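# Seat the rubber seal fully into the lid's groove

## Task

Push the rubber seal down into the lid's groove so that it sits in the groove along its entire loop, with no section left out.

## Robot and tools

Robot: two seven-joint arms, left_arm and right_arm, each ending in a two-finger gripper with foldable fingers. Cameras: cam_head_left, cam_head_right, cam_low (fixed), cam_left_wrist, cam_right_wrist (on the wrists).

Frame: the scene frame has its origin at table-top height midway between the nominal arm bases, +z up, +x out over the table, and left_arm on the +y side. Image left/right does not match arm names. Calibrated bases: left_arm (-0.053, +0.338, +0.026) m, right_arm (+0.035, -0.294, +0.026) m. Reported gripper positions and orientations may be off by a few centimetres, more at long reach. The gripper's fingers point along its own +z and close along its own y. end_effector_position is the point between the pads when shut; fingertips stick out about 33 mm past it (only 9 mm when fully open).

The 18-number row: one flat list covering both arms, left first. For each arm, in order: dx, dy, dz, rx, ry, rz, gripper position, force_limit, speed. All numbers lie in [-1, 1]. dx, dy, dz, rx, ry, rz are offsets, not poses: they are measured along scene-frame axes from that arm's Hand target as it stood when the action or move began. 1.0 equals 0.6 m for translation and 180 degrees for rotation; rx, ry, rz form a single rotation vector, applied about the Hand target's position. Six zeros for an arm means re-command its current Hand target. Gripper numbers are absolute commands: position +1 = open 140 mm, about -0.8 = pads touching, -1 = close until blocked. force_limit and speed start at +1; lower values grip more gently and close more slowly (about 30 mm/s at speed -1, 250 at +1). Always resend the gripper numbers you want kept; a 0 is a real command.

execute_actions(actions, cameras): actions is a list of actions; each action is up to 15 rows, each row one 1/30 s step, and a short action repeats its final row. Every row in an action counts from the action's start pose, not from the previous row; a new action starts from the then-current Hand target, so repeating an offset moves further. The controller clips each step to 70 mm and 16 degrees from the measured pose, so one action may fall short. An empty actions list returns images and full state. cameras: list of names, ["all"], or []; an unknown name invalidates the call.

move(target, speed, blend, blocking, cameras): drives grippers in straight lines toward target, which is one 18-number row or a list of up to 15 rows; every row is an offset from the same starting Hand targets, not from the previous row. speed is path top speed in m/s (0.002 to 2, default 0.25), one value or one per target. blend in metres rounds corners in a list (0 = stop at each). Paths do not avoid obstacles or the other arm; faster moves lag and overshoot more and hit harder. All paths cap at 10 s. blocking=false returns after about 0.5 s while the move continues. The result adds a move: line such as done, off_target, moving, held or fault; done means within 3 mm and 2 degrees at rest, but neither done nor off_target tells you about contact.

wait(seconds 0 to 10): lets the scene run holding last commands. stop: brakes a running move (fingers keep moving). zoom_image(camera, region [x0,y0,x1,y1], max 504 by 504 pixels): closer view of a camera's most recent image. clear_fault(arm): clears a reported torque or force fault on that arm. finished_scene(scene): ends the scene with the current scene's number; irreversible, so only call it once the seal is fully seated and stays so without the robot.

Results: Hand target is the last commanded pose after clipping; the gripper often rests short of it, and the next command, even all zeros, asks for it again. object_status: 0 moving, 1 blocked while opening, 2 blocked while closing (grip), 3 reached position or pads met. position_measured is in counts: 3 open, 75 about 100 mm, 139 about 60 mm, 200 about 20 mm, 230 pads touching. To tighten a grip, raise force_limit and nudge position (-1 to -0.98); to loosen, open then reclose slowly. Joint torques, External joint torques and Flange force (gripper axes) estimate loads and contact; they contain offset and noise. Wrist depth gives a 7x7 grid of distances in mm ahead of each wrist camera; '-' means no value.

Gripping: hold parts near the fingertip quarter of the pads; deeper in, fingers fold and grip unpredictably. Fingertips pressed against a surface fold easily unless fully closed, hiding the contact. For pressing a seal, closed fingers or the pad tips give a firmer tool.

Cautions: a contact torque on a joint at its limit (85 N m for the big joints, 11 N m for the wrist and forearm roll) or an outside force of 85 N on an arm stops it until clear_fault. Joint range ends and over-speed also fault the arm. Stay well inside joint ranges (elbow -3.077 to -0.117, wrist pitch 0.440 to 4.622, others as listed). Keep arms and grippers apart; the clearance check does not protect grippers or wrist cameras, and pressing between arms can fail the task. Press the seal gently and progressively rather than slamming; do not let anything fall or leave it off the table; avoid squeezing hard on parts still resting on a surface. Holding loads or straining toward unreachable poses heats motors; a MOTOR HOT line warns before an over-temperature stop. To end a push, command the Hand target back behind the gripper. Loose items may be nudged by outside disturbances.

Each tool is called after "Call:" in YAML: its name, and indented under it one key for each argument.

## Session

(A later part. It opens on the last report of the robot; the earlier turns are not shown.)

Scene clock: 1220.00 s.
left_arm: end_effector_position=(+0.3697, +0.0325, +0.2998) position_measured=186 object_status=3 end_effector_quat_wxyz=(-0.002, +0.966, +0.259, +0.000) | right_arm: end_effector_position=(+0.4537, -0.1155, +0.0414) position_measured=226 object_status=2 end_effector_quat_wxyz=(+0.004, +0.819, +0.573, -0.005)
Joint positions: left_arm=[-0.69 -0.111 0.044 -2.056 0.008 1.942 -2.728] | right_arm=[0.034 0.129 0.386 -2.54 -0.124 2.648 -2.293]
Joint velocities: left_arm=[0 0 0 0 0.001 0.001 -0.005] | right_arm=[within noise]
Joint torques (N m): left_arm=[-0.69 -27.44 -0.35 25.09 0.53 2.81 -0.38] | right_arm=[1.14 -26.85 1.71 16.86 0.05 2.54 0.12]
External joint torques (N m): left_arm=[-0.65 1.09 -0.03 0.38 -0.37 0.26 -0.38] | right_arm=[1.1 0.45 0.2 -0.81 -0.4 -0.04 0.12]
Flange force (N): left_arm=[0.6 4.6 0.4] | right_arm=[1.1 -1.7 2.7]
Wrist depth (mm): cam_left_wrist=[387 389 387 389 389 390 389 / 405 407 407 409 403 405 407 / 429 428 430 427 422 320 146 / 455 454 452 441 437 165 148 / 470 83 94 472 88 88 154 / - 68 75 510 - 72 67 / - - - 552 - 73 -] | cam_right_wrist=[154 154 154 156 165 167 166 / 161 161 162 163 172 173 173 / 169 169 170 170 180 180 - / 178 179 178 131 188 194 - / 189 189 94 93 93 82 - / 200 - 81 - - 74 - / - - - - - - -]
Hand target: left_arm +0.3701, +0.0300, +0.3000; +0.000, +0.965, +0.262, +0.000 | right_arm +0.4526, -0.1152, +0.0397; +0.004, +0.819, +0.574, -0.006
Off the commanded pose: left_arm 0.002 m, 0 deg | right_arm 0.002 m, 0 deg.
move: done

Call:
move:
  target: [0.0555,-0.0737,-0.25,0,0,-0.2778,-0.45,-1,-1, 0,0,0,0,0,0,-1,-1,-1]
  speed: 0.25
  cameras: ["cam_left_wrist","cam_head_left","cam_head_right"]

Scene clock: 1225.20 s.
left_arm: end_effector_position=(+0.3848, +0.0090, +0.2152) position_measured=186 object_status=3 end_effector_quat_wxyz=(-0.009, +0.997, +0.075, -0.003) | right_arm: end_effector_position=(+0.4537, -0.1155, +0.0414) position_measured=226 object_status=2 end_effector_quat_wxyz=(+0.004, +0.819, +0.573, -0.005)
Joint positions: left_arm=[-0.705 0.044 0.04 -2.091 0.008 2.118 -2.373] | right_arm=[0.034 0.129 0.386 -2.54 -0.124 2.648 -2.293]
Joint velocities: left_arm=[0 0 0.001 0 -0.001 0 -0.005] | right_arm=[within noise]
Joint torques (N m): left_arm=[-0.75 -33 0.14 24.08 0.8 2.44 -0.41] | right_arm=[1.09 -26.91 1.72 16.87 0.05 2.55 0.13]
External joint torques (N m): left_arm=[-0.71 0.24 0.08 0.14 0 -0.12 -0.41] | right_arm=[1.16 0.21 0.33 -0.69 -0.4 -0.01 0.13]
Flange force (N): left_arm=[-0.1 1.8 -0.3] | right_arm=[1.1 -2.1 2.1]
Wrist depth (mm): cam_left_wrist=[314 315 313 313 309 309 197 / 330 330 330 326 316 262 - / 350 349 351 338 335 331 - / 371 370 366 356 346 356 74 / 393 84 94 386 88 84 76 / - 68 75 411 - 72 67 / - - - 446 - 73 -] | cam_right_wrist=[154 154 154 156 165 166 - / 162 162 162 162 171 173 - / 170 169 170 170 179 181 - / 179 178 179 131 120 191 191 / 189 189 94 93 93 87 - / 200 - 81 - - 74 - / - - - - - - -]
Hand target: left_arm +0.3849, +0.0095, +0.2161; -0.009, +0.997, +0.078, -0.004 (not the last commanded pose) | right_arm +0.4526, -0.1152, +0.0397; +0.004, +0.819, +0.574, -0.006
Off the commanded pose: left_arm 0.072 m, 28 deg | right_arm 0.002 m, 0 deg.
move: held (left_arm; a check stopped the path); limits=held
pose unreachable (left arm): on one or more control steps of this call, first in action 0 (counted from 0), this arm could not follow its commanded pose, so it was not sent that pose on those steps. It may still have moved: this result reports where it is.
cause: moving toward the commanded pose would bring a part of the arm too close to another arm (this arm's gripper and a part of the right arm just beyond its joint 7 (wrist roll), along the way the arms are being sent, or toward where that arm still pushes).
Images, in order (width x height): cam_head_left 896x504, cam_head_right 896x504, cam_left_wrist 896x504.

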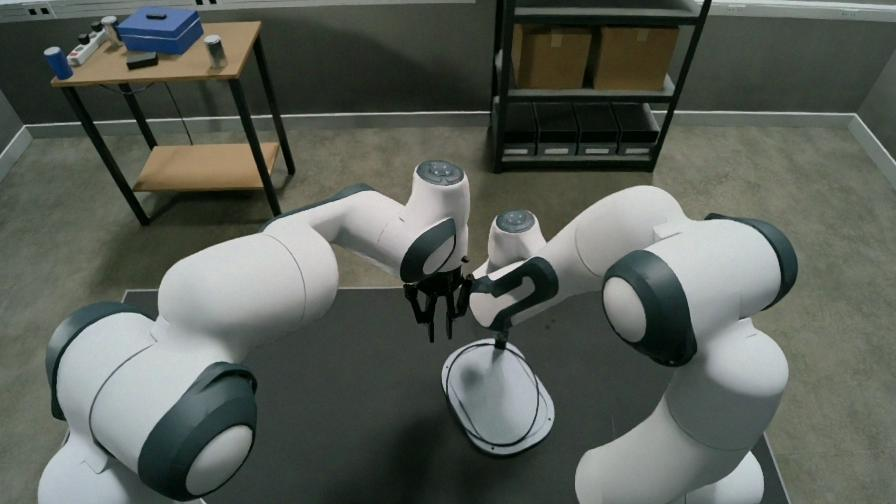

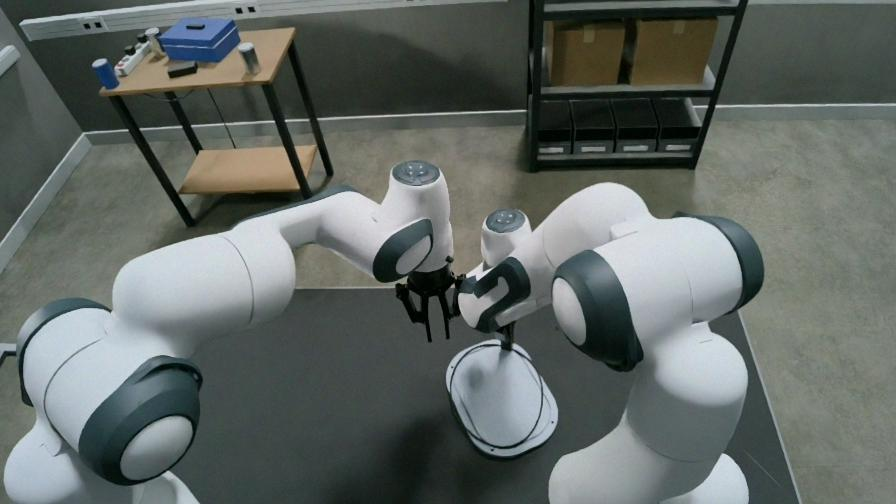

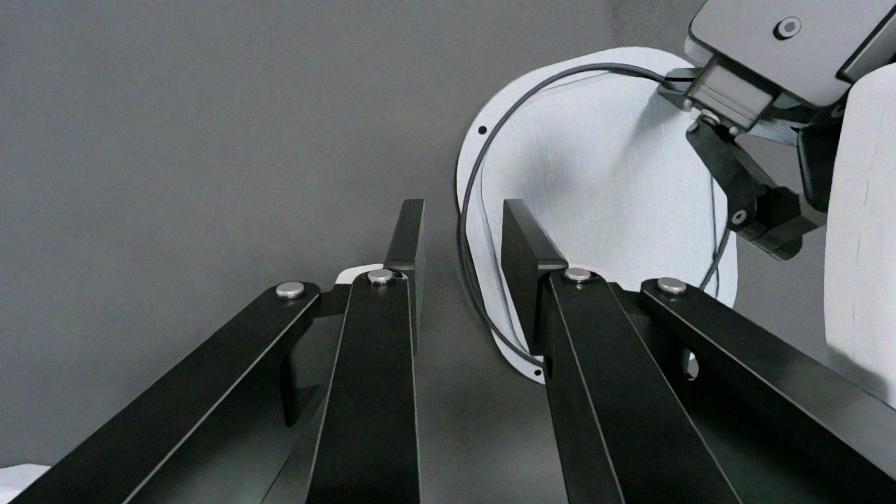

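Call:
zoom_image:
  camera: "cam_left_wrist"
  region: [440, 30, 740, 390]

Scaled by 1.400 from the camera's 896x504 image, which has a finer 1280x720 frame.

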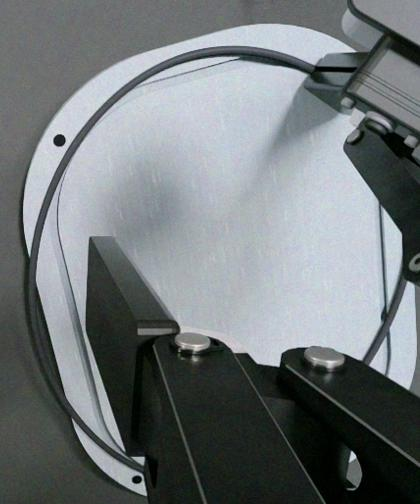

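Call:
move:
  target:
    - [0,0,0.1,0,0,0,-0.45,-1,-1, 0,0,0,0,0,0,-1,-1,-1]
    - [0,0,0.1,0,0,0,-1,-1,0, 0,0,0.0005,0,0,0,-0.62,-1,-1]
    - [0,0,0.1,0,0,0,-1,-1,0, 0,0,0.03,0,0,0,-0.62,-1,-1]
    - [0,0,0.1,0,0,0,-1,-1,0, 0,0,0.03,0,0,0,-1,-1,-1]
  speed: [0.1,0.03,0.05,0.05]
  cameras: ["cam_right_wrist","cam_head_left","cam_head_right"]

Call:
zoom_image:
  camera: "cam_right_wrist"
  region: [300, 0, 560, 230]

Scene clock: 1261.20 s.
left_arm: end_effector_position=(+0.3851, +0.0088, +0.2761) position_measured=233 object_status=3 end_effector_quat_wxyz=(-0.008, +0.997, +0.076, -0.003) | right_arm: end_effector_position=(+0.4529, -0.1150, +0.0570) position_measured=230 object_status=0 end_effector_quat_wxyz=(+0.005, +0.819, +0.573, -0.005)
Joint positions: left_arm=[-0.705 -0.008 0.04 -1.994 0.008 1.972 -2.375] | right_arm=[0.03 0.083 0.399 -2.542 -0.085 2.608 -2.319]
Joint torques (N m): left_arm=[-0.66 -31.45 0.01 25 0.86 2.34 -0.32] | right_arm=[0.05 -28.55 1.47 18.37 0.96 2.36 -0.3]
External joint torques (N m): left_arm=[-0.74 0.55 -0.05 0.47 -0.01 -0.21 -0.32] | right_arm=[0.07 -2.35 0.52 0.09 0.48 -0.2 -0.3]
Flange force (N): left_arm=[1.4 3.3 -1.1] | right_arm=[-5.0 -4.8 -9.1]
Wrist depth (mm): cam_left_wrist=[369 369 366 367 363 363 112 / 387 389 389 383 374 109 97 / 410 409 407 401 397 108 102 / 433 433 433 115 414 116 107 / 460 455 79 83 88 88 118 / 486 - 71 67 - 70 481 / - - - - - 71 -] | cam_right_wrist=[169 168 168 178 180 179 - / 177 176 176 178 186 - 192 / 186 185 186 186 200 - - / 196 192 196 145 205 210 211 / 206 209 94 93 87 87 - / 218 214 - - - 74 232 / - - - - - - -]
Hand target: left_arm +0.3849, +0.0095, +0.2761; -0.009, +0.997, +0.078, -0.004 | right_arm +0.4526, -0.1152, +0.0577; +0.004, +0.819, +0.574, -0.006
Off the commanded pose: left_arm 0.001 m, 0 deg | right_arm 0.001 m, 0 deg.
move: done
Images, in order (width x height): cam_head_left 896x504, cam_head_right 896x504, cam_right_wrist 896x504.

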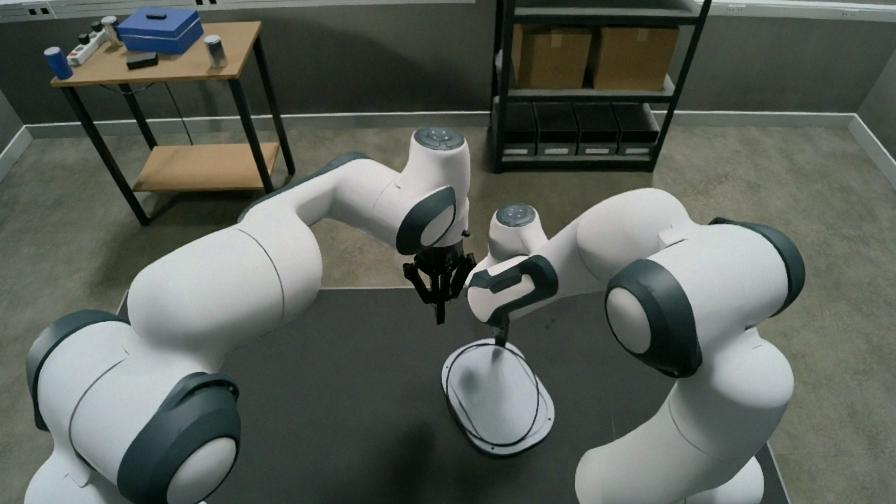

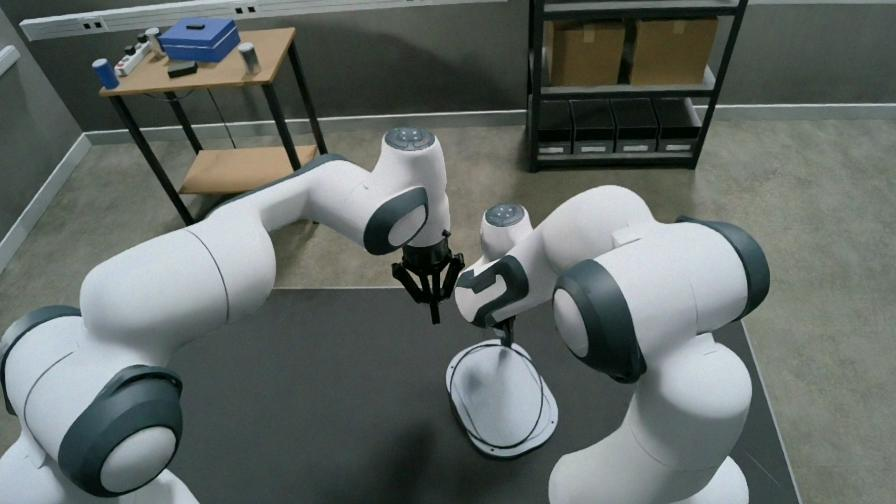

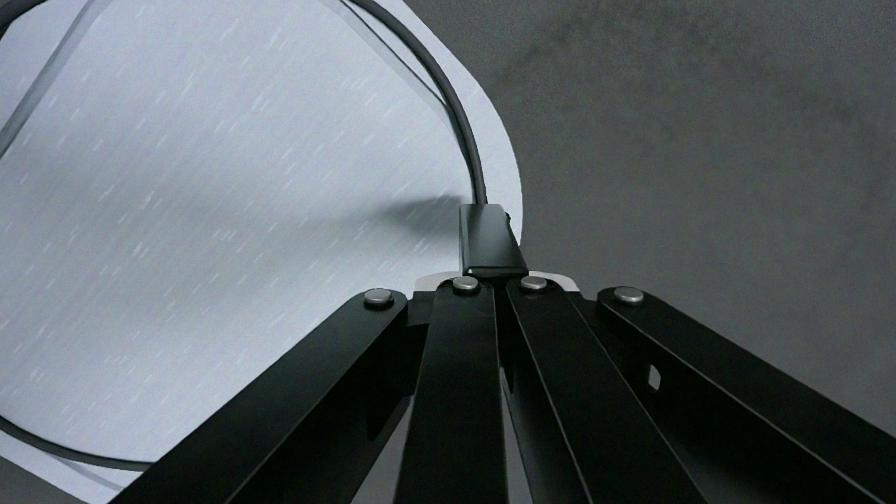

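Scaled by 1.938 from the camera's 896x504 image, which has a finer 1280x720 frame.

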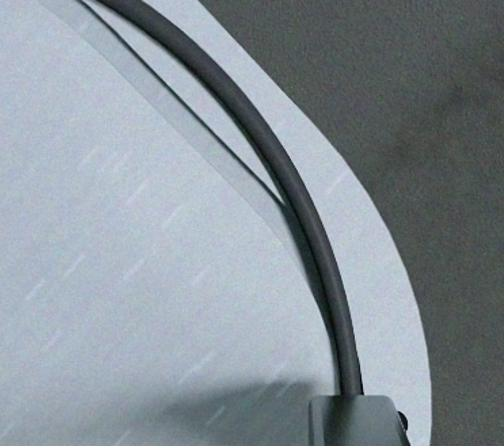

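Call:
move:
  target:
    - [0,0,0,0,0,0,-1,-1,0, 0.0047,-0.0017,-0.0242,0,0,0,-1,-1,-1]
    - [0,0,0,0,0,0,-1,-1,0, 0.0047,-0.0017,-0.0275,0,0,0,-1,-1,-1]
  speed: [0.05,0.02]

Call:
move:
  target: [0,0,0,0,0,0,-1,-1,0, 0,0,-0.0025,0,0,0,-1,-1,-1]
  speed: 0.02

Scene clock: 1269.23 s.
left_arm: end_effector_position=(+0.3851, +0.0088, +0.2761) position_measured=233 object_status=3 end_effector_quat_wxyz=(-0.008, +0.997, +0.076, -0.003) | right_arm: end_effector_position=(+0.4537, -0.1164, +0.0415) position_measured=230 object_status=3 end_effector_quat_wxyz=(+0.003, +0.818, +0.575, -0.008)
Joint positions: left_arm=[-0.705 -0.008 0.04 -1.994 0.008 1.972 -2.375] | right_arm=[0.034 0.13 0.384 -2.536 -0.122 2.639 -2.3]
Joint velocities: left_arm=[within noise] | right_arm=[0.001 0 -0.001 0 -0.002 0 0.007]
Joint torques (N m): left_arm=[-0.7 -31.44 0.02 25.04 0.87 2.35 -0.31] | right_arm=[0.59 -27.74 1.01 17.95 0.02 2.91 0.14]
External joint torques (N m): left_arm=[-0.65 0.71 0.09 0.36 -0.01 -0.22 -0.3] | right_arm=[0.59 -0.4 -0.48 0.25 -0.43 0.35 0.14]
Flange force (N): left_arm=[1.7 3.3 -0.8] | right_arm=[1.0 0.0 1.8]
Wrist depth (mm): cam_left_wrist=[368 367 368 368 362 359 114 / 386 386 387 382 375 116 109 / 410 409 409 399 397 123 114 / 434 433 432 119 413 131 121 / 462 454 79 83 88 447 459 / 480 - 71 67 - 70 483 / - - - - - 71 -] | cam_right_wrist=[155 154 154 153 - 162 163 / 162 162 162 163 - 174 175 / 170 170 170 169 - - 178 / 180 179 179 145 190 - - / 190 189 94 93 87 82 - / 201 196 - - - 74 - / - - - - - - -]
Hand target: left_arm +0.3849, +0.0095, +0.2761; -0.009, +0.997, +0.078, -0.004 | right_arm +0.4554, -0.1162, +0.0412; +0.004, +0.819, +0.574, -0.006
Off the commanded pose: left_arm 0.001 m, 0 deg | right_arm 0.002 m, 0 deg.
move: done

Scene clock: 1269.93 s.
left_arm: end_effector_position=(+0.3851, +0.0088, +0.2761) position_measured=233 object_status=3 end_effector_quat_wxyz=(-0.008, +0.997, +0.076, -0.003) | right_arm: end_effector_position=(+0.4540, -0.1166, +0.0406) position_measured=230 object_status=3 end_effector_quat_wxyz=(+0.004, +0.819, +0.574, -0.008)
Joint positions: left_arm=[-0.705 -0.008 0.04 -1.994 0.008 1.972 -2.375] | right_arm=[0.035 0.133 0.383 -2.535 -0.126 2.642 -2.297]
Joint torques (N m): left_arm=[-0.69 -31.47 0.04 25 0.85 2.33 -0.35] | right_arm=[0.87 -26.85 1.03 17.92 -0.05 3.02 0.06]
External joint torques (N m): left_arm=[-0.72 0.78 0.03 0.26 -0.03 -0.24 -0.35] | right_arm=[0.9 0.47 -0.45 0.37 -0.49 0.47 0.06]
Flange force (N): left_arm=[1.5 3.3 -0.7] | right_arm=[3.0 1.6 4.7]
Wrist depth (mm): cam_left_wrist=[365 368 368 368 363 359 110 / 388 389 388 382 374 117 110 / 409 409 408 399 395 123 115 / 433 430 431 119 414 133 122 / 461 454 79 83 88 448 457 / 482 - 71 67 - 70 481 / - - - - - 71 -] | cam_right_wrist=[154 153 154 155 163 - - / 161 161 160 161 - 168 172 / 169 169 169 169 - - - / 178 179 178 145 - - 195 / 188 188 94 93 87 82 201 / 200 195 - - - 74 209 / - - - - - - -]
Hand target: left_arm +0.3849, +0.0095, +0.2761; -0.009, +0.997, +0.078, -0.004 | right_arm +0.4554, -0.1162, +0.0397; +0.004, +0.819, +0.574, -0.006
Off the commanded pose: left_arm 0.001 m, 0 deg | right_arm 0.002 m, 0 deg.
move: done

Call:
move:
  target: [0,0,0,0,0,0,-1,-1,0, 0,0,-0.0025,0,0,0,-1,-1,-1]
  speed: 0.02

Call:
move:
  target: [0,0,0,0,0,0,-1,-1,0, 0,0,-0.0025,0,0,0,-1,-1,-1]
  speed: 0.02
  cameras: ["cam_right_wrist"]

Scene clock: 1274.73 s.
left_arm: end_effector_position=(+0.3851, +0.0088, +0.2761) position_measured=233 object_status=3 end_effector_quat_wxyz=(-0.008, +0.997, +0.076, -0.003) | right_arm: end_effector_position=(+0.4542, -0.1165, +0.0404) position_measured=230 object_status=3 end_effector_quat_wxyz=(+0.004, +0.818, +0.575, -0.008)
Joint positions: left_arm=[-0.705 -0.008 0.04 -1.994 0.008 1.972 -2.375] | right_arm=[0.036 0.134 0.382 -2.535 -0.129 2.643 -2.294]
Joint torques (N m): left_arm=[-0.68 -31.45 0.03 25 0.86 2.35 -0.32] | right_arm=[0.36 -24.52 0.62 17.67 -0.11 3.57 0.19]
External joint torques (N m): left_arm=[-0.63 0.67 0.1 0.38 -0.01 -0.21 -0.32] | right_arm=[0.34 2.89 -0.92 0.08 -0.56 1.02 0.19]
Flange force (N): left_arm=[1.7 3.2 -0.9] | right_arm=[5.6 5.3 13.6]
Wrist depth (mm): cam_left_wrist=[366 368 368 369 363 359 110 / 386 386 389 380 374 117 110 / 409 409 407 398 397 123 114 / 433 436 431 119 413 133 122 / 460 455 79 83 88 446 460 / 484 - 71 67 - 70 478 / - - - - - 71 -] | cam_right_wrist=[153 153 154 154 164 164 163 / 161 160 160 160 171 - - / 169 169 169 167 180 - - / 178 178 178 145 188 191 191 / 188 188 94 93 87 83 - / 200 195 - - - 74 - / - - - - - - -]
Hand target: left_arm +0.3849, +0.0095, +0.2761; -0.009, +0.997, +0.078, -0.004 | right_arm +0.4554, -0.1162, +0.0382; +0.004, +0.819, +0.574, -0.006
Off the commanded pose: left_arm 0.001 m, 0 deg | right_arm 0.003 m, 0 deg.
move: done

Scene clock: 1275.57 s.
left_arm: end_effector_position=(+0.3851, +0.0088, +0.2761) position_measured=233 object_status=3 end_effector_quat_wxyz=(-0.008, +0.997, +0.076, -0.003) | right_arm: end_effector_position=(+0.4558, -0.1156, +0.0403) position_measured=230 object_status=3 end_effector_quat_wxyz=(+0.005, +0.818, +0.575, -0.006)
Joint positions: left_arm=[-0.705 -0.008 0.04 -1.994 0.008 1.972 -2.375] | right_arm=[0.037 0.137 0.381 -2.533 -0.133 2.647 -2.291]
Joint velocities: left_arm=[within noise] | right_arm=[0.001 0.002 0 0.002 0 0.004 0.001]
Joint torques (N m): left_arm=[-0.69 -31.41 0.03 25.03 0.86 2.35 -0.32] | right_arm=[0.16 -23.3 0.35 16.7 -0.23 3.48 0.13]
External joint torques (N m): left_arm=[-0.55 0.71 0.19 0.42 0 -0.21 -0.32] | right_arm=[0.07 4.23 -1.28 -0.91 -0.67 0.91 0.13]
Flange force (N): left_arm=[1.9 3.3 -0.9] | right_arm=[5.3 5.9 17.6]
Wrist depth (mm): cam_left_wrist=[369 367 368 369 361 359 110 / 387 386 387 383 376 116 110 / 409 409 407 400 397 123 114 / 433 434 430 116 415 133 122 / 462 454 79 83 88 446 459 / 486 - 71 67 - 70 480 / - - - - - 71 -] | cam_right_wrist=[153 153 153 161 164 163 165 / 160 160 161 161 172 170 172 / 168 169 168 167 - - - / 178 178 178 145 172 190 190 / 187 188 94 93 87 82 - / 199 194 - - - 74 - / - - - - - - -]
Hand target: left_arm +0.3849, +0.0095, +0.2761; -0.009, +0.997, +0.078, -0.004 | right_arm +0.4554, -0.1162, +0.0367; +0.004, +0.819, +0.574, -0.006
Off the commanded pose: left_arm 0.001 m, 0 deg | right_arm 0.004 m, 0 deg.
move: off_target (right_arm)
Images, in order (width x height): cam_right_wrist 896x504.

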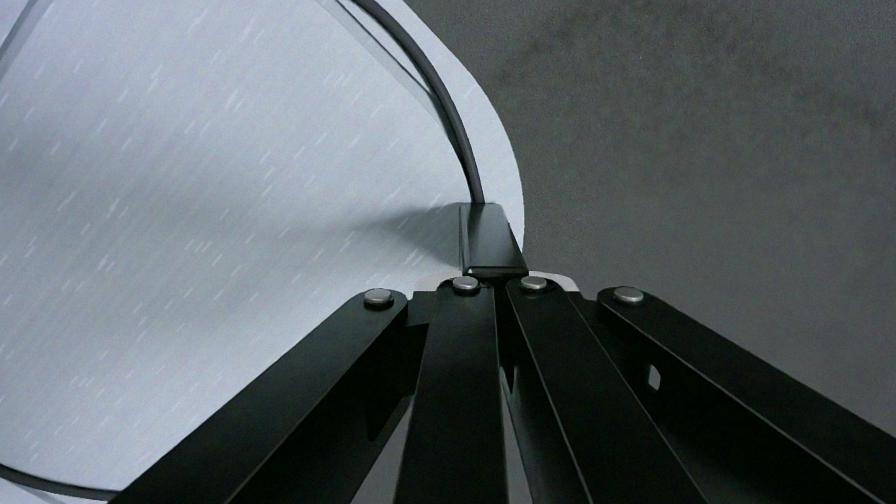

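Call:
move:
  target:
    - [0,0,0,0,0,0,-1,-1,0, 0,0,0.06,0,0,0,-1,-1,-1]
    - [-0.115,-0.05,-0.2,0,0,0.0889,-1,-1,0, -0.05,-0.35,0.45,0,0,0,-1,-1,-1]
  speed: [0.06,0.2]
  cameras: ["all"]

Scene clock: 1287.50 s.
left_arm: end_effector_position=(+0.3851, +0.0088, +0.2761) position_measured=233 object_status=3 end_effector_quat_wxyz=(-0.008, +0.997, +0.076, -0.003) | right_arm: end_effector_position=(+0.4585, -0.1146, +0.0588) position_measured=230 object_status=3 end_effector_quat_wxyz=(+0.006, +0.822, +0.570, -0.001)
Joint positions: left_arm=[-0.705 -0.008 0.04 -1.994 0.008 1.972 -2.375] | right_arm=[0.03 0.086 0.395 -2.534 -0.091 2.613 -2.309]
Joint torques (N m): left_arm=[-0.68 -31.45 0 24.99 0.85 2.34 -0.32] | right_arm=[0.35 -27.41 1.1 18.13 0.38 2.54 0.01]
External joint torques (N m): left_arm=[-0.65 0.73 0.06 0.35 -0.02 -0.21 -0.32] | right_arm=[0.36 -1.04 0.12 -0.14 -0.11 -0.02 0.01]
Flange force (N): left_arm=[1.7 3.3 -0.8] | right_arm=[-1.6 -2.4 -2.7]
Wrist depth (mm): cam_left_wrist=[370 368 369 368 363 359 95 / 388 388 386 381 376 114 96 / 408 410 410 399 397 110 101 / 434 433 434 119 415 118 106 / 461 456 79 83 88 127 457 / 482 - 71 67 - 70 481 / - - - - - 71 -] | cam_right_wrist=[170 170 170 169 - - 183 / 177 178 178 179 - - - / 187 187 187 188 200 203 202 / 196 196 197 145 207 213 - / 207 207 94 93 87 98 223 / 219 214 - - - 74 231 / - - - - - - -]
Hand target: left_arm +0.3849, +0.0095, +0.2761; -0.009, +0.997, +0.078, -0.004 (not the last commanded pose) | right_arm +0.4585, -0.1149, +0.0580; +0.007, +0.822, +0.570, -0.001 (not the last commanded pose)
Off the commanded pose: left_arm 0.142 m, 16 deg | right_arm 0.328 m, 1 deg.
move: held (right_arm; a check stopped the path), off_target (left_arm; braked when a check withheld steps of right_arm); path passed 0 of 2 targets; limits=held
pose unreachable (right arm): on one or more control steps of this call, first in action 0 (counted from 0), this arm could not follow its commanded pose, so it was not sent that pose on those steps. It may still have moved: this result reports where it is.
cause: moving toward the commanded pose would bring a part of the arm too close to another arm (a part of this arm just beyond joint 5 (forearm roll) and the left arm's gripper, where that arm would come to rest).

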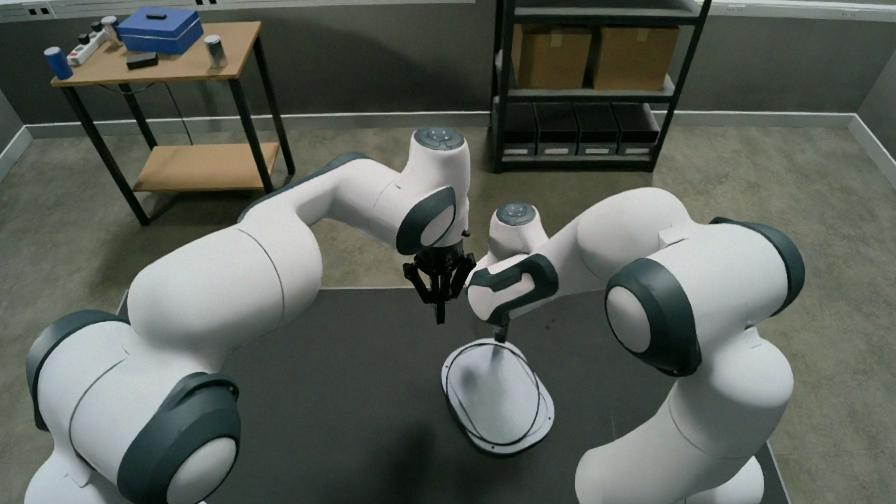

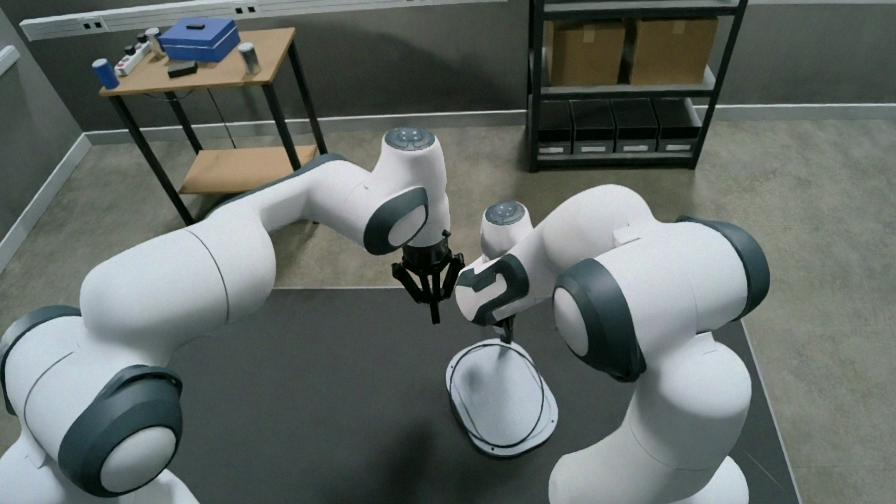

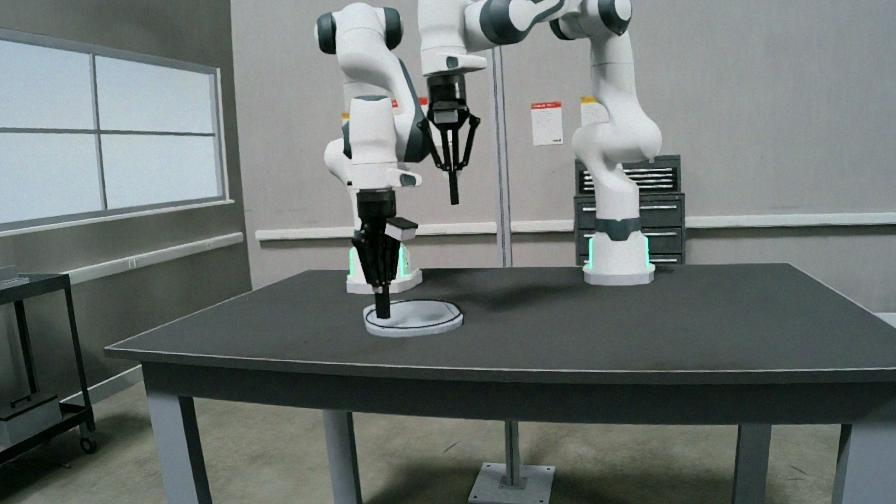

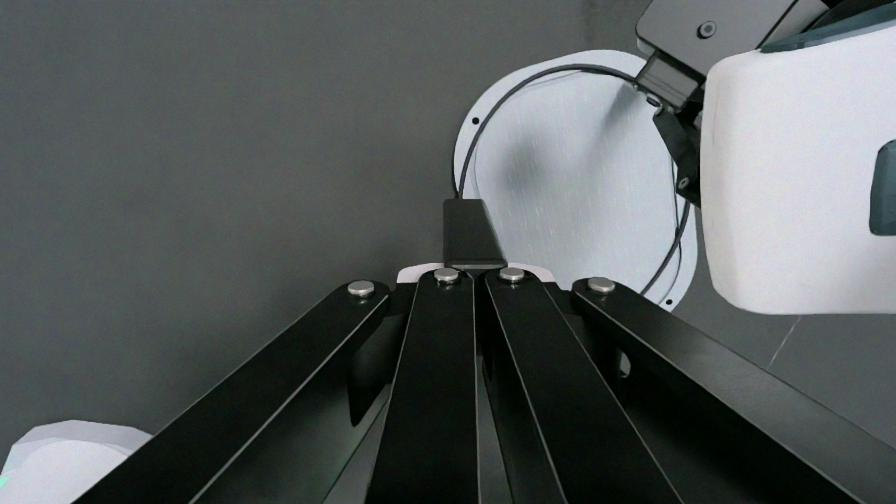

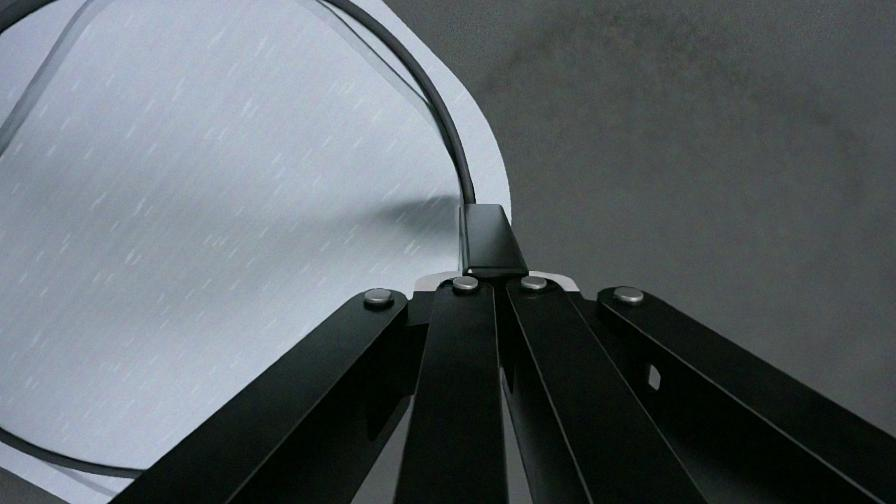

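Call:
move:
  target:
    - [-0.08,0.15,0,0,0,0,-1,-1,0, 0,0,0,0,0,0,-1,-1,-1]
    - [-0.08,0.15,0,0,0,0,-1,-1,0, 0,-0.12,0.15,0,0,0,-1,-1,-1]
    - [-0.08,0.1,-0.1,0,0,0.0889,-1,-1,0, -0.05,-0.4,0.45,0,0,0,-1,-1,-1]
  speed: [0.2,0.15,0.25]
  cameras: ["cam_head_left","cam_head_right","cam_left_wrist","cam_right_wrist"]

Scene clock: 1296.53 s.
left_arm: end_effector_position=(+0.3368, +0.0699, +0.2169) position_measured=233 object_status=3 end_effector_quat_wxyz=(-0.009, +0.977, +0.213, -0.005) | right_arm: end_effector_position=(+0.4294, -0.3540, +0.3284) position_measured=230 object_status=3 end_effector_quat_wxyz=(+0.007, +0.824, +0.567, +0.002)
Joint positions: left_arm=[-0.649 -0.171 0.026 -2.338 0.011 2.146 -2.612] | right_arm=[-0.08 -0.517 -0.032 -2.372 -0.024 1.867 -2.905]
Joint velocities: left_arm=[0 0.001 0 0.001 -0.001 0.001 -0.007] | right_arm=[0 0 0.001 0.001 -0.002 0 -0.004]
Joint torques (N m): left_arm=[-0.66 -24.86 -0.39 23 0.77 2.81 -0.28] | right_arm=[0.93 -14.54 0.06 24.81 0.46 2.38 -0.28]
External joint torques (N m): left_arm=[-0.72 0.71 -0.13 -0.73 -0.02 0.28 -0.28] | right_arm=[0.99 0.04 0.21 -0.03 -0.44 -0.19 -0.28]
Flange force (N): left_arm=[-1.3 0.5 2.6] | right_arm=[0.2 -0.1 -0.4]
Wrist depth (mm): cam_left_wrist=[317 316 316 314 314 314 312 / 334 332 332 330 327 318 325 / 352 351 350 350 341 336 343 / 372 372 372 119 356 357 367 / 397 391 79 83 88 369 393 / 383 - 71 67 - 70 410 / - - - - - 71 -] | cam_right_wrist=[- 414 - - 427 1260 1298 / - - - 444 445 1380 1344 / 431 - - - - 1417 1440 / 428 - 492 121 122 1498 1507 / 426 - 94 93 87 99 1561 / - - - - - 74 1639 / - - - - - - -]
Hand target: left_arm +0.3369, +0.0695, +0.2161; -0.009, +0.976, +0.216, -0.005 | right_arm +0.4285, -0.3549, +0.3280; +0.007, +0.822, +0.570, -0.001
Off the commanded pose: left_arm 0.001 m, 0 deg | right_arm 0.001 m, 0 deg.
move: done
Images, in order (width x height): cam_head_left 896x504, cam_head_right 896x504, cam_left_wrist 896x504, cam_right_wrist 896x504.

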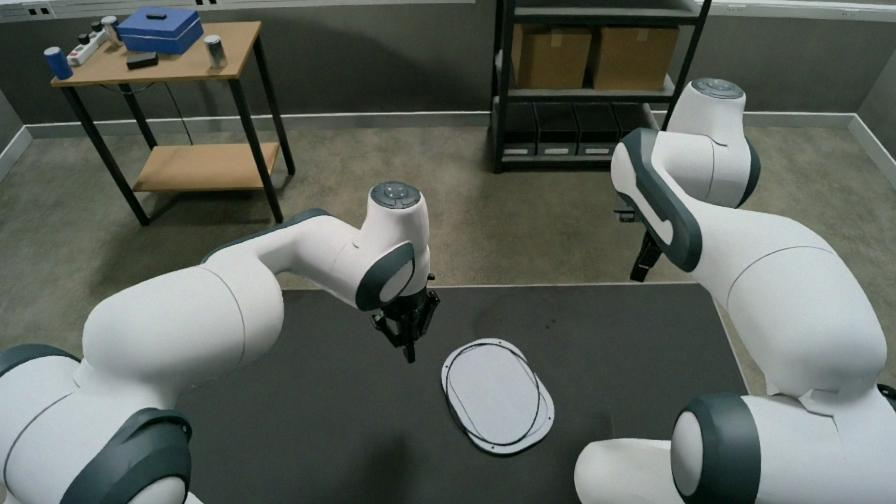

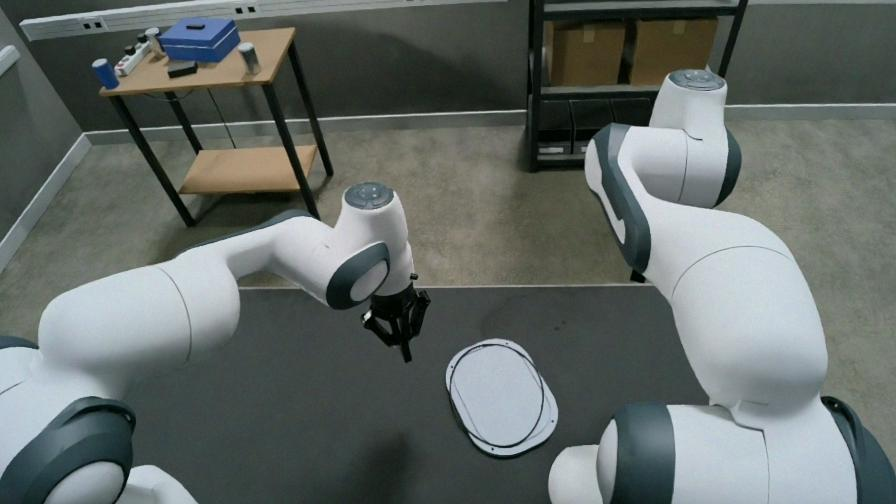

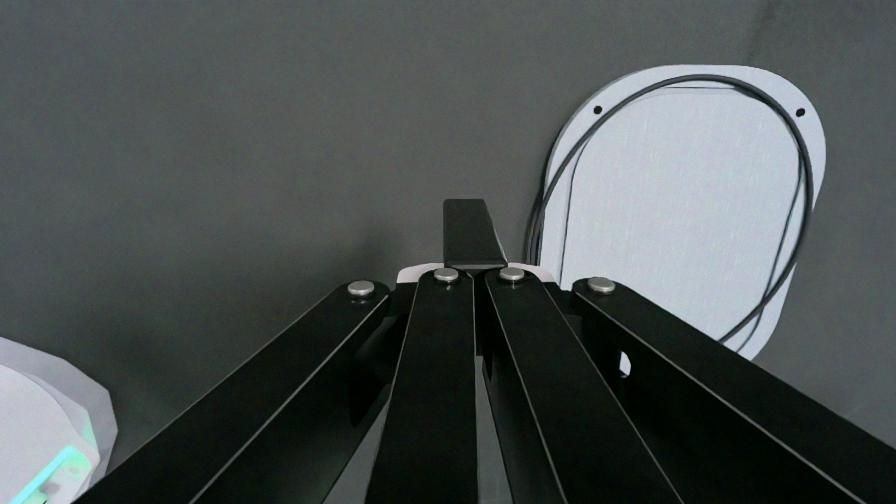

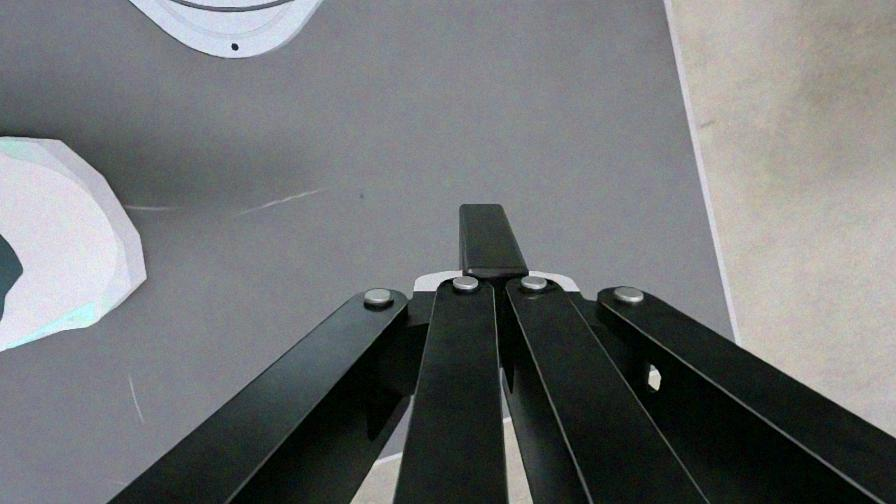

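Call:
zoom_image:
  camera: "cam_head_left"
  region: [425, 325, 570, 465]

Call:
zoom_image:
  camera: "cam_head_right"
  region: [430, 325, 575, 465]

Call:
zoom_image:
  camera: "cam_left_wrist"
  region: [500, 50, 850, 380]

Scaled by 3.476 from the camera's 896x504 image, which has a finer 1280x720 frame.

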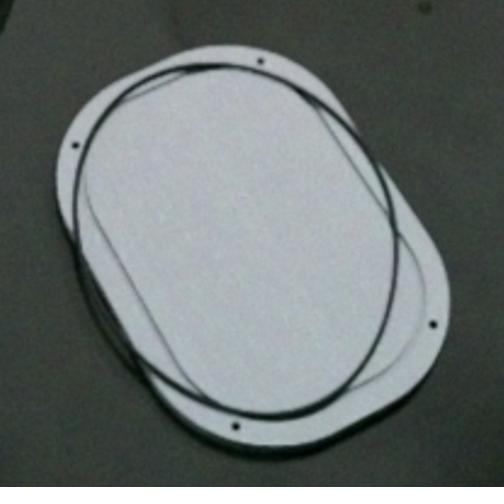

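Scaled by 3.476 from the camera's 896x504 image, which has a finer 1280x720 frame.

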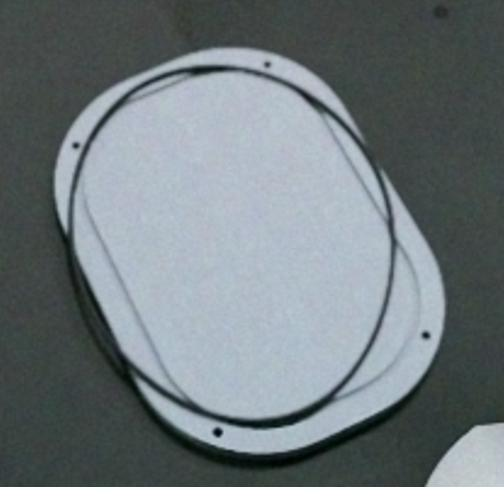

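Scaled by 1.440 from the camera's 896x504 image, which has a finer 1280x720 frame.

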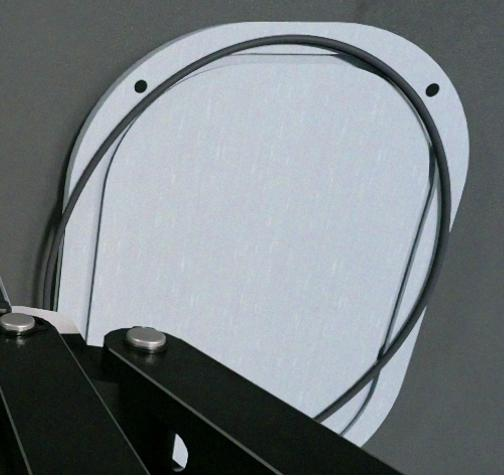

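Call:
move:
  target: [-0.0278,-0.2343,-0.2435,0.008,0,0,-1,-1,0, 0.0,0.0,0,0,0,-0.2444,-1,-1,-1]
  speed: 0.2
  cameras: ["cam_left_wrist"]

Scene clock: 1323.63 s.
left_arm: end_effector_position=(+0.3186, -0.0701, +0.0699) position_measured=233 object_status=3 end_effector_quat_wxyz=(-0.022, +0.976, +0.215, -0.004) | right_arm: end_effector_position=(+0.4289, -0.3561, +0.3270) position_measured=230 object_status=3 end_effector_quat_wxyz=(+0.007, +0.975, +0.224, -0.004)
Joint positions: left_arm=[-0.8 0.295 -0.055 -2.162 0.045 2.414 -2.875] | right_arm=[-0.408 -0.521 0.244 -2.361 0.108 1.851 -2.275]
Joint velocities: left_arm=[within noise] | right_arm=[0 0 -0.001 0.002 0 -0.001 0.007]
Joint torques (N m): left_arm=[-1.08 -37.31 0.4 21.15 1 2.72 -0.31] | right_arm=[-0.21 -14.95 -3.06 24.72 1.37 2.4 0.2]
External joint torques (N m): left_arm=[-1.26 1.05 0.44 0.45 0.4 0.28 -0.3] | right_arm=[-0.33 -1.51 0.76 0.07 0.48 -0.2 0.2]
Flange force (N): left_arm=[-0.6 4.5 2.6] | right_arm=[-2.6 -4.0 -0.8]
Wrist depth (mm): cam_left_wrist=[189 187 184 172 171 169 168 / 199 197 191 182 180 177 179 / 209 208 204 190 190 187 192 / 222 220 212 124 198 198 205 / 235 232 82 83 88 204 220 / 250 - 71 67 - 70 231 / - - - - - 70 -] | cam_right_wrist=[417 418 - 433 - 429 1291 / 427 436 - - 445 - 453 / 455 459 - - - - 1402 / - 508 - 120 124 498 1498 / - - 88 93 87 515 1570 / - - - - - 74 1608 / - - - - - - -]
Hand target: left_arm +0.3202, -0.0710, +0.0700; -0.021, +0.976, +0.216, -0.002 | right_arm +0.4285, -0.3549, +0.3280; +0.006, +0.975, +0.220, -0.003
Off the commanded pose: left_arm 0.002 m, 0 deg | right_arm 0.002 m, 0 deg.
move: done
Images, in order (width x height): cam_left_wrist 896x504.

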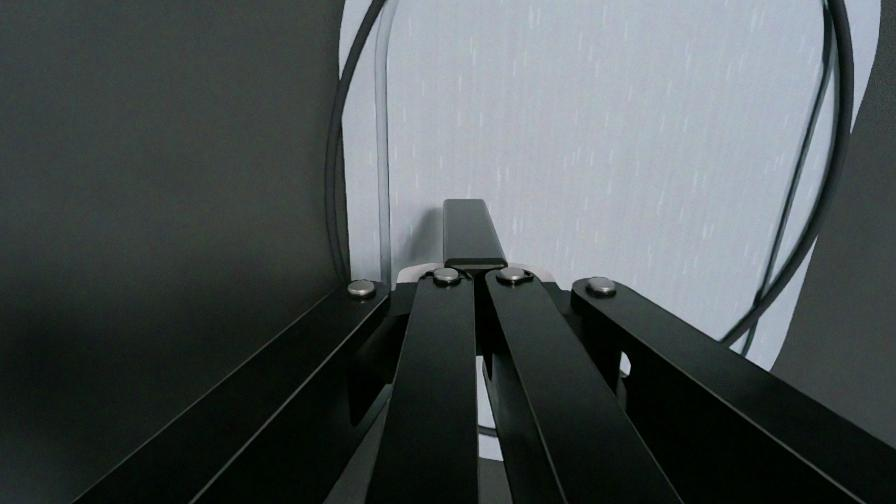

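Call:
zoom_image:
  camera: "cam_left_wrist"
  region: [300, 0, 460, 290]

Scaled by 1.738 from the camera's 896x504 image, which has a finer 1280x720 frame.

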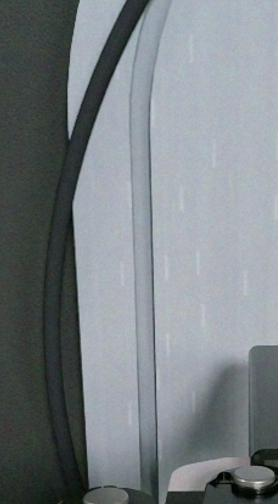

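Call:
move:
  target:
    - [0,0,-0.0333,-0.0135,0,0,-1,-1,0, 0,0,0,0,0,0,-1,-1,-1]
    - [0,0,-0.0367,-0.0135,0,0,-1,-1,0, 0,0,0,0,0,0,-1,-1,-1]
  speed: [0.06,0.02]

Call:
move:
  target: [0,0,-0.0017,0,0,0,-1,-1,0, 0,0,0,0,0,0,-1,-1,-1]
  speed: 0.02

Call:
move:
  target: [0,0,-0.0017,0,0,0,-1,-1,0, 0,0,0,0,0,0,-1,-1,-1]
  speed: 0.02

Call:
move:
  target: [0,0,-0.0017,0,0,0,-1,-1,0, 0,0,0,0,0,0,-1,-1,-1]
  speed: 0.02

Scene clock: 1350.40 s.
left_arm: end_effector_position=(+0.3206, -0.0706, +0.0490) position_measured=233 object_status=3 end_effector_quat_wxyz=(-0.002, +0.976, +0.217, -0.006) | right_arm: end_effector_position=(+0.4289, -0.3561, +0.3270) position_measured=230 object_status=3 end_effector_quat_wxyz=(+0.007, +0.975, +0.222, -0.004)
Joint positions: left_arm=[-0.776 0.321 -0.067 -2.201 0.021 2.512 -2.849] | right_arm=[-0.408 -0.521 0.244 -2.361 0.108 1.851 -2.273]
Joint velocities: left_arm=[0.001 0.001 0.001 0.001 0 0.005 0.003] | right_arm=[within noise]
Joint torques (N m): left_arm=[-0.29 -37.14 -0.54 19.39 0.2 2.77 0.1] | right_arm=[0.46 -14.81 -3.48 24.67 1.19 2.39 0.11]
External joint torques (N m): left_arm=[-0.32 1.26 -0.22 -0.54 -0.36 0.24 0.1] | right_arm=[0.41 -1.4 0.42 0.07 0.32 -0.2 0.11]
Flange force (N): left_arm=[-0.1 0.6 3.1] | right_arm=[-2.8 -3.9 -0.8]
Wrist depth (mm): cam_left_wrist=[164 163 156 152 153 152 153 / 172 172 164 160 161 161 161 / 182 181 173 168 170 170 170 / 192 193 188 125 178 180 182 / 204 202 82 83 88 88 202 / 218 - 71 67 - 70 215 / - - - - - 70 -] | cam_right_wrist=[418 421 429 - - 430 1267 / 428 438 - - 458 454 447 / 447 458 - - - - 1402 / - 478 - 119 - - 1465 / - - 88 93 87 99 1533 / - - - - - 74 1639 / - - - - - - -]
Hand target: left_arm +0.3202, -0.0710, +0.0480; +0.000, +0.976, +0.216, -0.007 | right_arm +0.4285, -0.3549, +0.3280; +0.006, +0.975, +0.220, -0.003
Off the commanded pose: left_arm 0.001 m, 0 deg | right_arm 0.002 m, 0 deg.
move: done

Scene clock: 1351.10 s.
left_arm: end_effector_position=(+0.3207, -0.0709, +0.0482) position_measured=233 object_status=3 end_effector_quat_wxyz=(-0.001, +0.976, +0.217, -0.006) | right_arm: end_effector_position=(+0.4289, -0.3561, +0.3270) position_measured=230 object_status=3 end_effector_quat_wxyz=(+0.007, +0.975, +0.222, -0.004)
Joint positions: left_arm=[-0.776 0.323 -0.067 -2.201 0.021 2.515 -2.848] | right_arm=[-0.408 -0.521 0.244 -2.361 0.108 1.851 -2.273]
Joint torques (N m): left_arm=[-0.33 -37.1 -0.51 19.36 0.25 2.75 0.11] | right_arm=[0.47 -14.8 -3.47 24.72 1.21 2.4 0.15]
External joint torques (N m): left_arm=[-0.29 1.38 -0.13 -0.62 -0.32 0.19 0.11] | right_arm=[0.51 -1.36 0.54 0.08 0.34 -0.2 0.15]
Flange force (N): left_arm=[0.0 0.6 3.3] | right_arm=[-2.5 -4.1 -0.8]
Wrist depth (mm): cam_left_wrist=[163 162 155 152 152 152 152 / 171 171 163 160 160 160 160 / 180 180 170 169 169 169 169 / 191 191 187 125 176 179 182 / 203 200 82 83 88 186 201 / 216 - 71 67 - 70 215 / - - - - - 71 -] | cam_right_wrist=[415 424 433 - - - 1231 / 427 436 441 - 445 - 1456 / 458 456 - - - - 1395 / - 472 - 120 - - 1498 / 543 - 88 93 87 99 1579 / 542 - - - - 74 1628 / - - - - - - -]
Hand target: left_arm +0.3202, -0.0710, +0.0470; +0.000, +0.976, +0.216, -0.007 | right_arm +0.4285, -0.3549, +0.3280; +0.006, +0.975, +0.220, -0.003
Off the commanded pose: left_arm 0.001 m, 0 deg | right_arm 0.002 m, 0 deg.
move: done

Scene clock: 1351.80 s.
left_arm: end_effector_position=(+0.3207, -0.0709, +0.0472) position_measured=233 object_status=3 end_effector_quat_wxyz=(-0.001, +0.976, +0.217, -0.006) | right_arm: end_effector_position=(+0.4289, -0.3561, +0.3270) position_measured=230 object_status=3 end_effector_quat_wxyz=(+0.007, +0.975, +0.222, -0.004)
Joint positions: left_arm=[-0.776 0.325 -0.067 -2.201 0.021 2.517 -2.848] | right_arm=[-0.408 -0.521 0.244 -2.361 0.108 1.851 -2.273]
Joint torques (N m): left_arm=[-0.38 -37.16 -0.48 19.26 0.31 2.84 0.1] | right_arm=[0.45 -14.8 -3.45 24.69 1.21 2.41 0.12]
External joint torques (N m): left_arm=[-0.42 1.29 -0.17 -0.58 -0.25 0.3 0.1] | right_arm=[0.49 -1.32 0.56 0.05 0.34 -0.19 0.12]
Flange force (N): left_arm=[-0.2 0.5 3.3] | right_arm=[-2.4 -4.0 -0.7]
Wrist depth (mm): cam_left_wrist=[162 162 154 151 151 151 151 / 171 170 162 159 159 159 159 / 180 179 168 168 168 168 170 / 190 190 185 125 176 178 181 / 202 200 82 83 88 184 201 / 215 - 71 67 - 70 213 / - - - - - 71 -] | cam_right_wrist=[415 417 431 436 - - 1279 / 430 436 438 - 443 - 1285 / 453 456 444 - - - 1410 / - 468 - 120 - 501 1473 / - - 88 93 87 511 1570 / - - - - - 74 1608 / - - - - - - -]
Hand target: left_arm +0.3202, -0.0710, +0.0460; +0.000, +0.976, +0.216, -0.007 | right_arm +0.4285, -0.3549, +0.3280; +0.006, +0.975, +0.220, -0.003
Off the commanded pose: left_arm 0.001 m, 0 deg | right_arm 0.002 m, 0 deg.
move: done

Scene clock: 1352.50 s.
left_arm: end_effector_position=(+0.3207, -0.0709, +0.0464) position_measured=233 object_status=3 end_effector_quat_wxyz=(-0.001, +0.976, +0.217, -0.006) | right_arm: end_effector_position=(+0.4289, -0.3561, +0.3270) position_measured=230 object_status=3 end_effector_quat_wxyz=(+0.007, +0.975, +0.222, -0.004)
Joint positions: left_arm=[-0.776 0.327 -0.067 -2.201 0.021 2.519 -2.848] | right_arm=[-0.408 -0.521 0.244 -2.361 0.108 1.851 -2.273]
Joint torques (N m): left_arm=[-0.49 -36.92 -0.39 19.22 0.35 2.96 0.11] | right_arm=[0.44 -14.81 -3.49 24.7 1.2 2.41 0.12]
External joint torques (N m): left_arm=[-0.43 1.52 0.01 -0.59 -0.21 0.43 0.11] | right_arm=[0.42 -1.32 0.46 0.04 0.33 -0.18 0.12]
Flange force (N): left_arm=[-0.1 0.8 4.1] | right_arm=[-2.6 -3.8 -0.7]
Wrist depth (mm): cam_left_wrist=[161 160 153 150 150 150 150 / 169 170 161 158 158 159 160 / 179 179 167 167 167 167 168 / 189 190 181 125 175 177 180 / 201 199 82 83 88 184 200 / 212 - 71 67 - 70 212 / - - - - - 71 -] | cam_right_wrist=[417 418 - - - - 1285 / 429 437 - - - - 1425 / 462 462 454 472 - - 1387 / - 464 481 120 - 521 1490 / - - 94 93 87 99 1551 / - - - - - 74 1649 / - - - - - - -]
Hand target: left_arm +0.3202, -0.0710, +0.0449; +0.000, +0.976, +0.216, -0.007 | right_arm +0.4285, -0.3549, +0.3280; +0.006, +0.975, +0.220, -0.003
Off the commanded pose: left_arm 0.002 m, 0 deg | right_arm 0.002 m, 0 deg.
move: done


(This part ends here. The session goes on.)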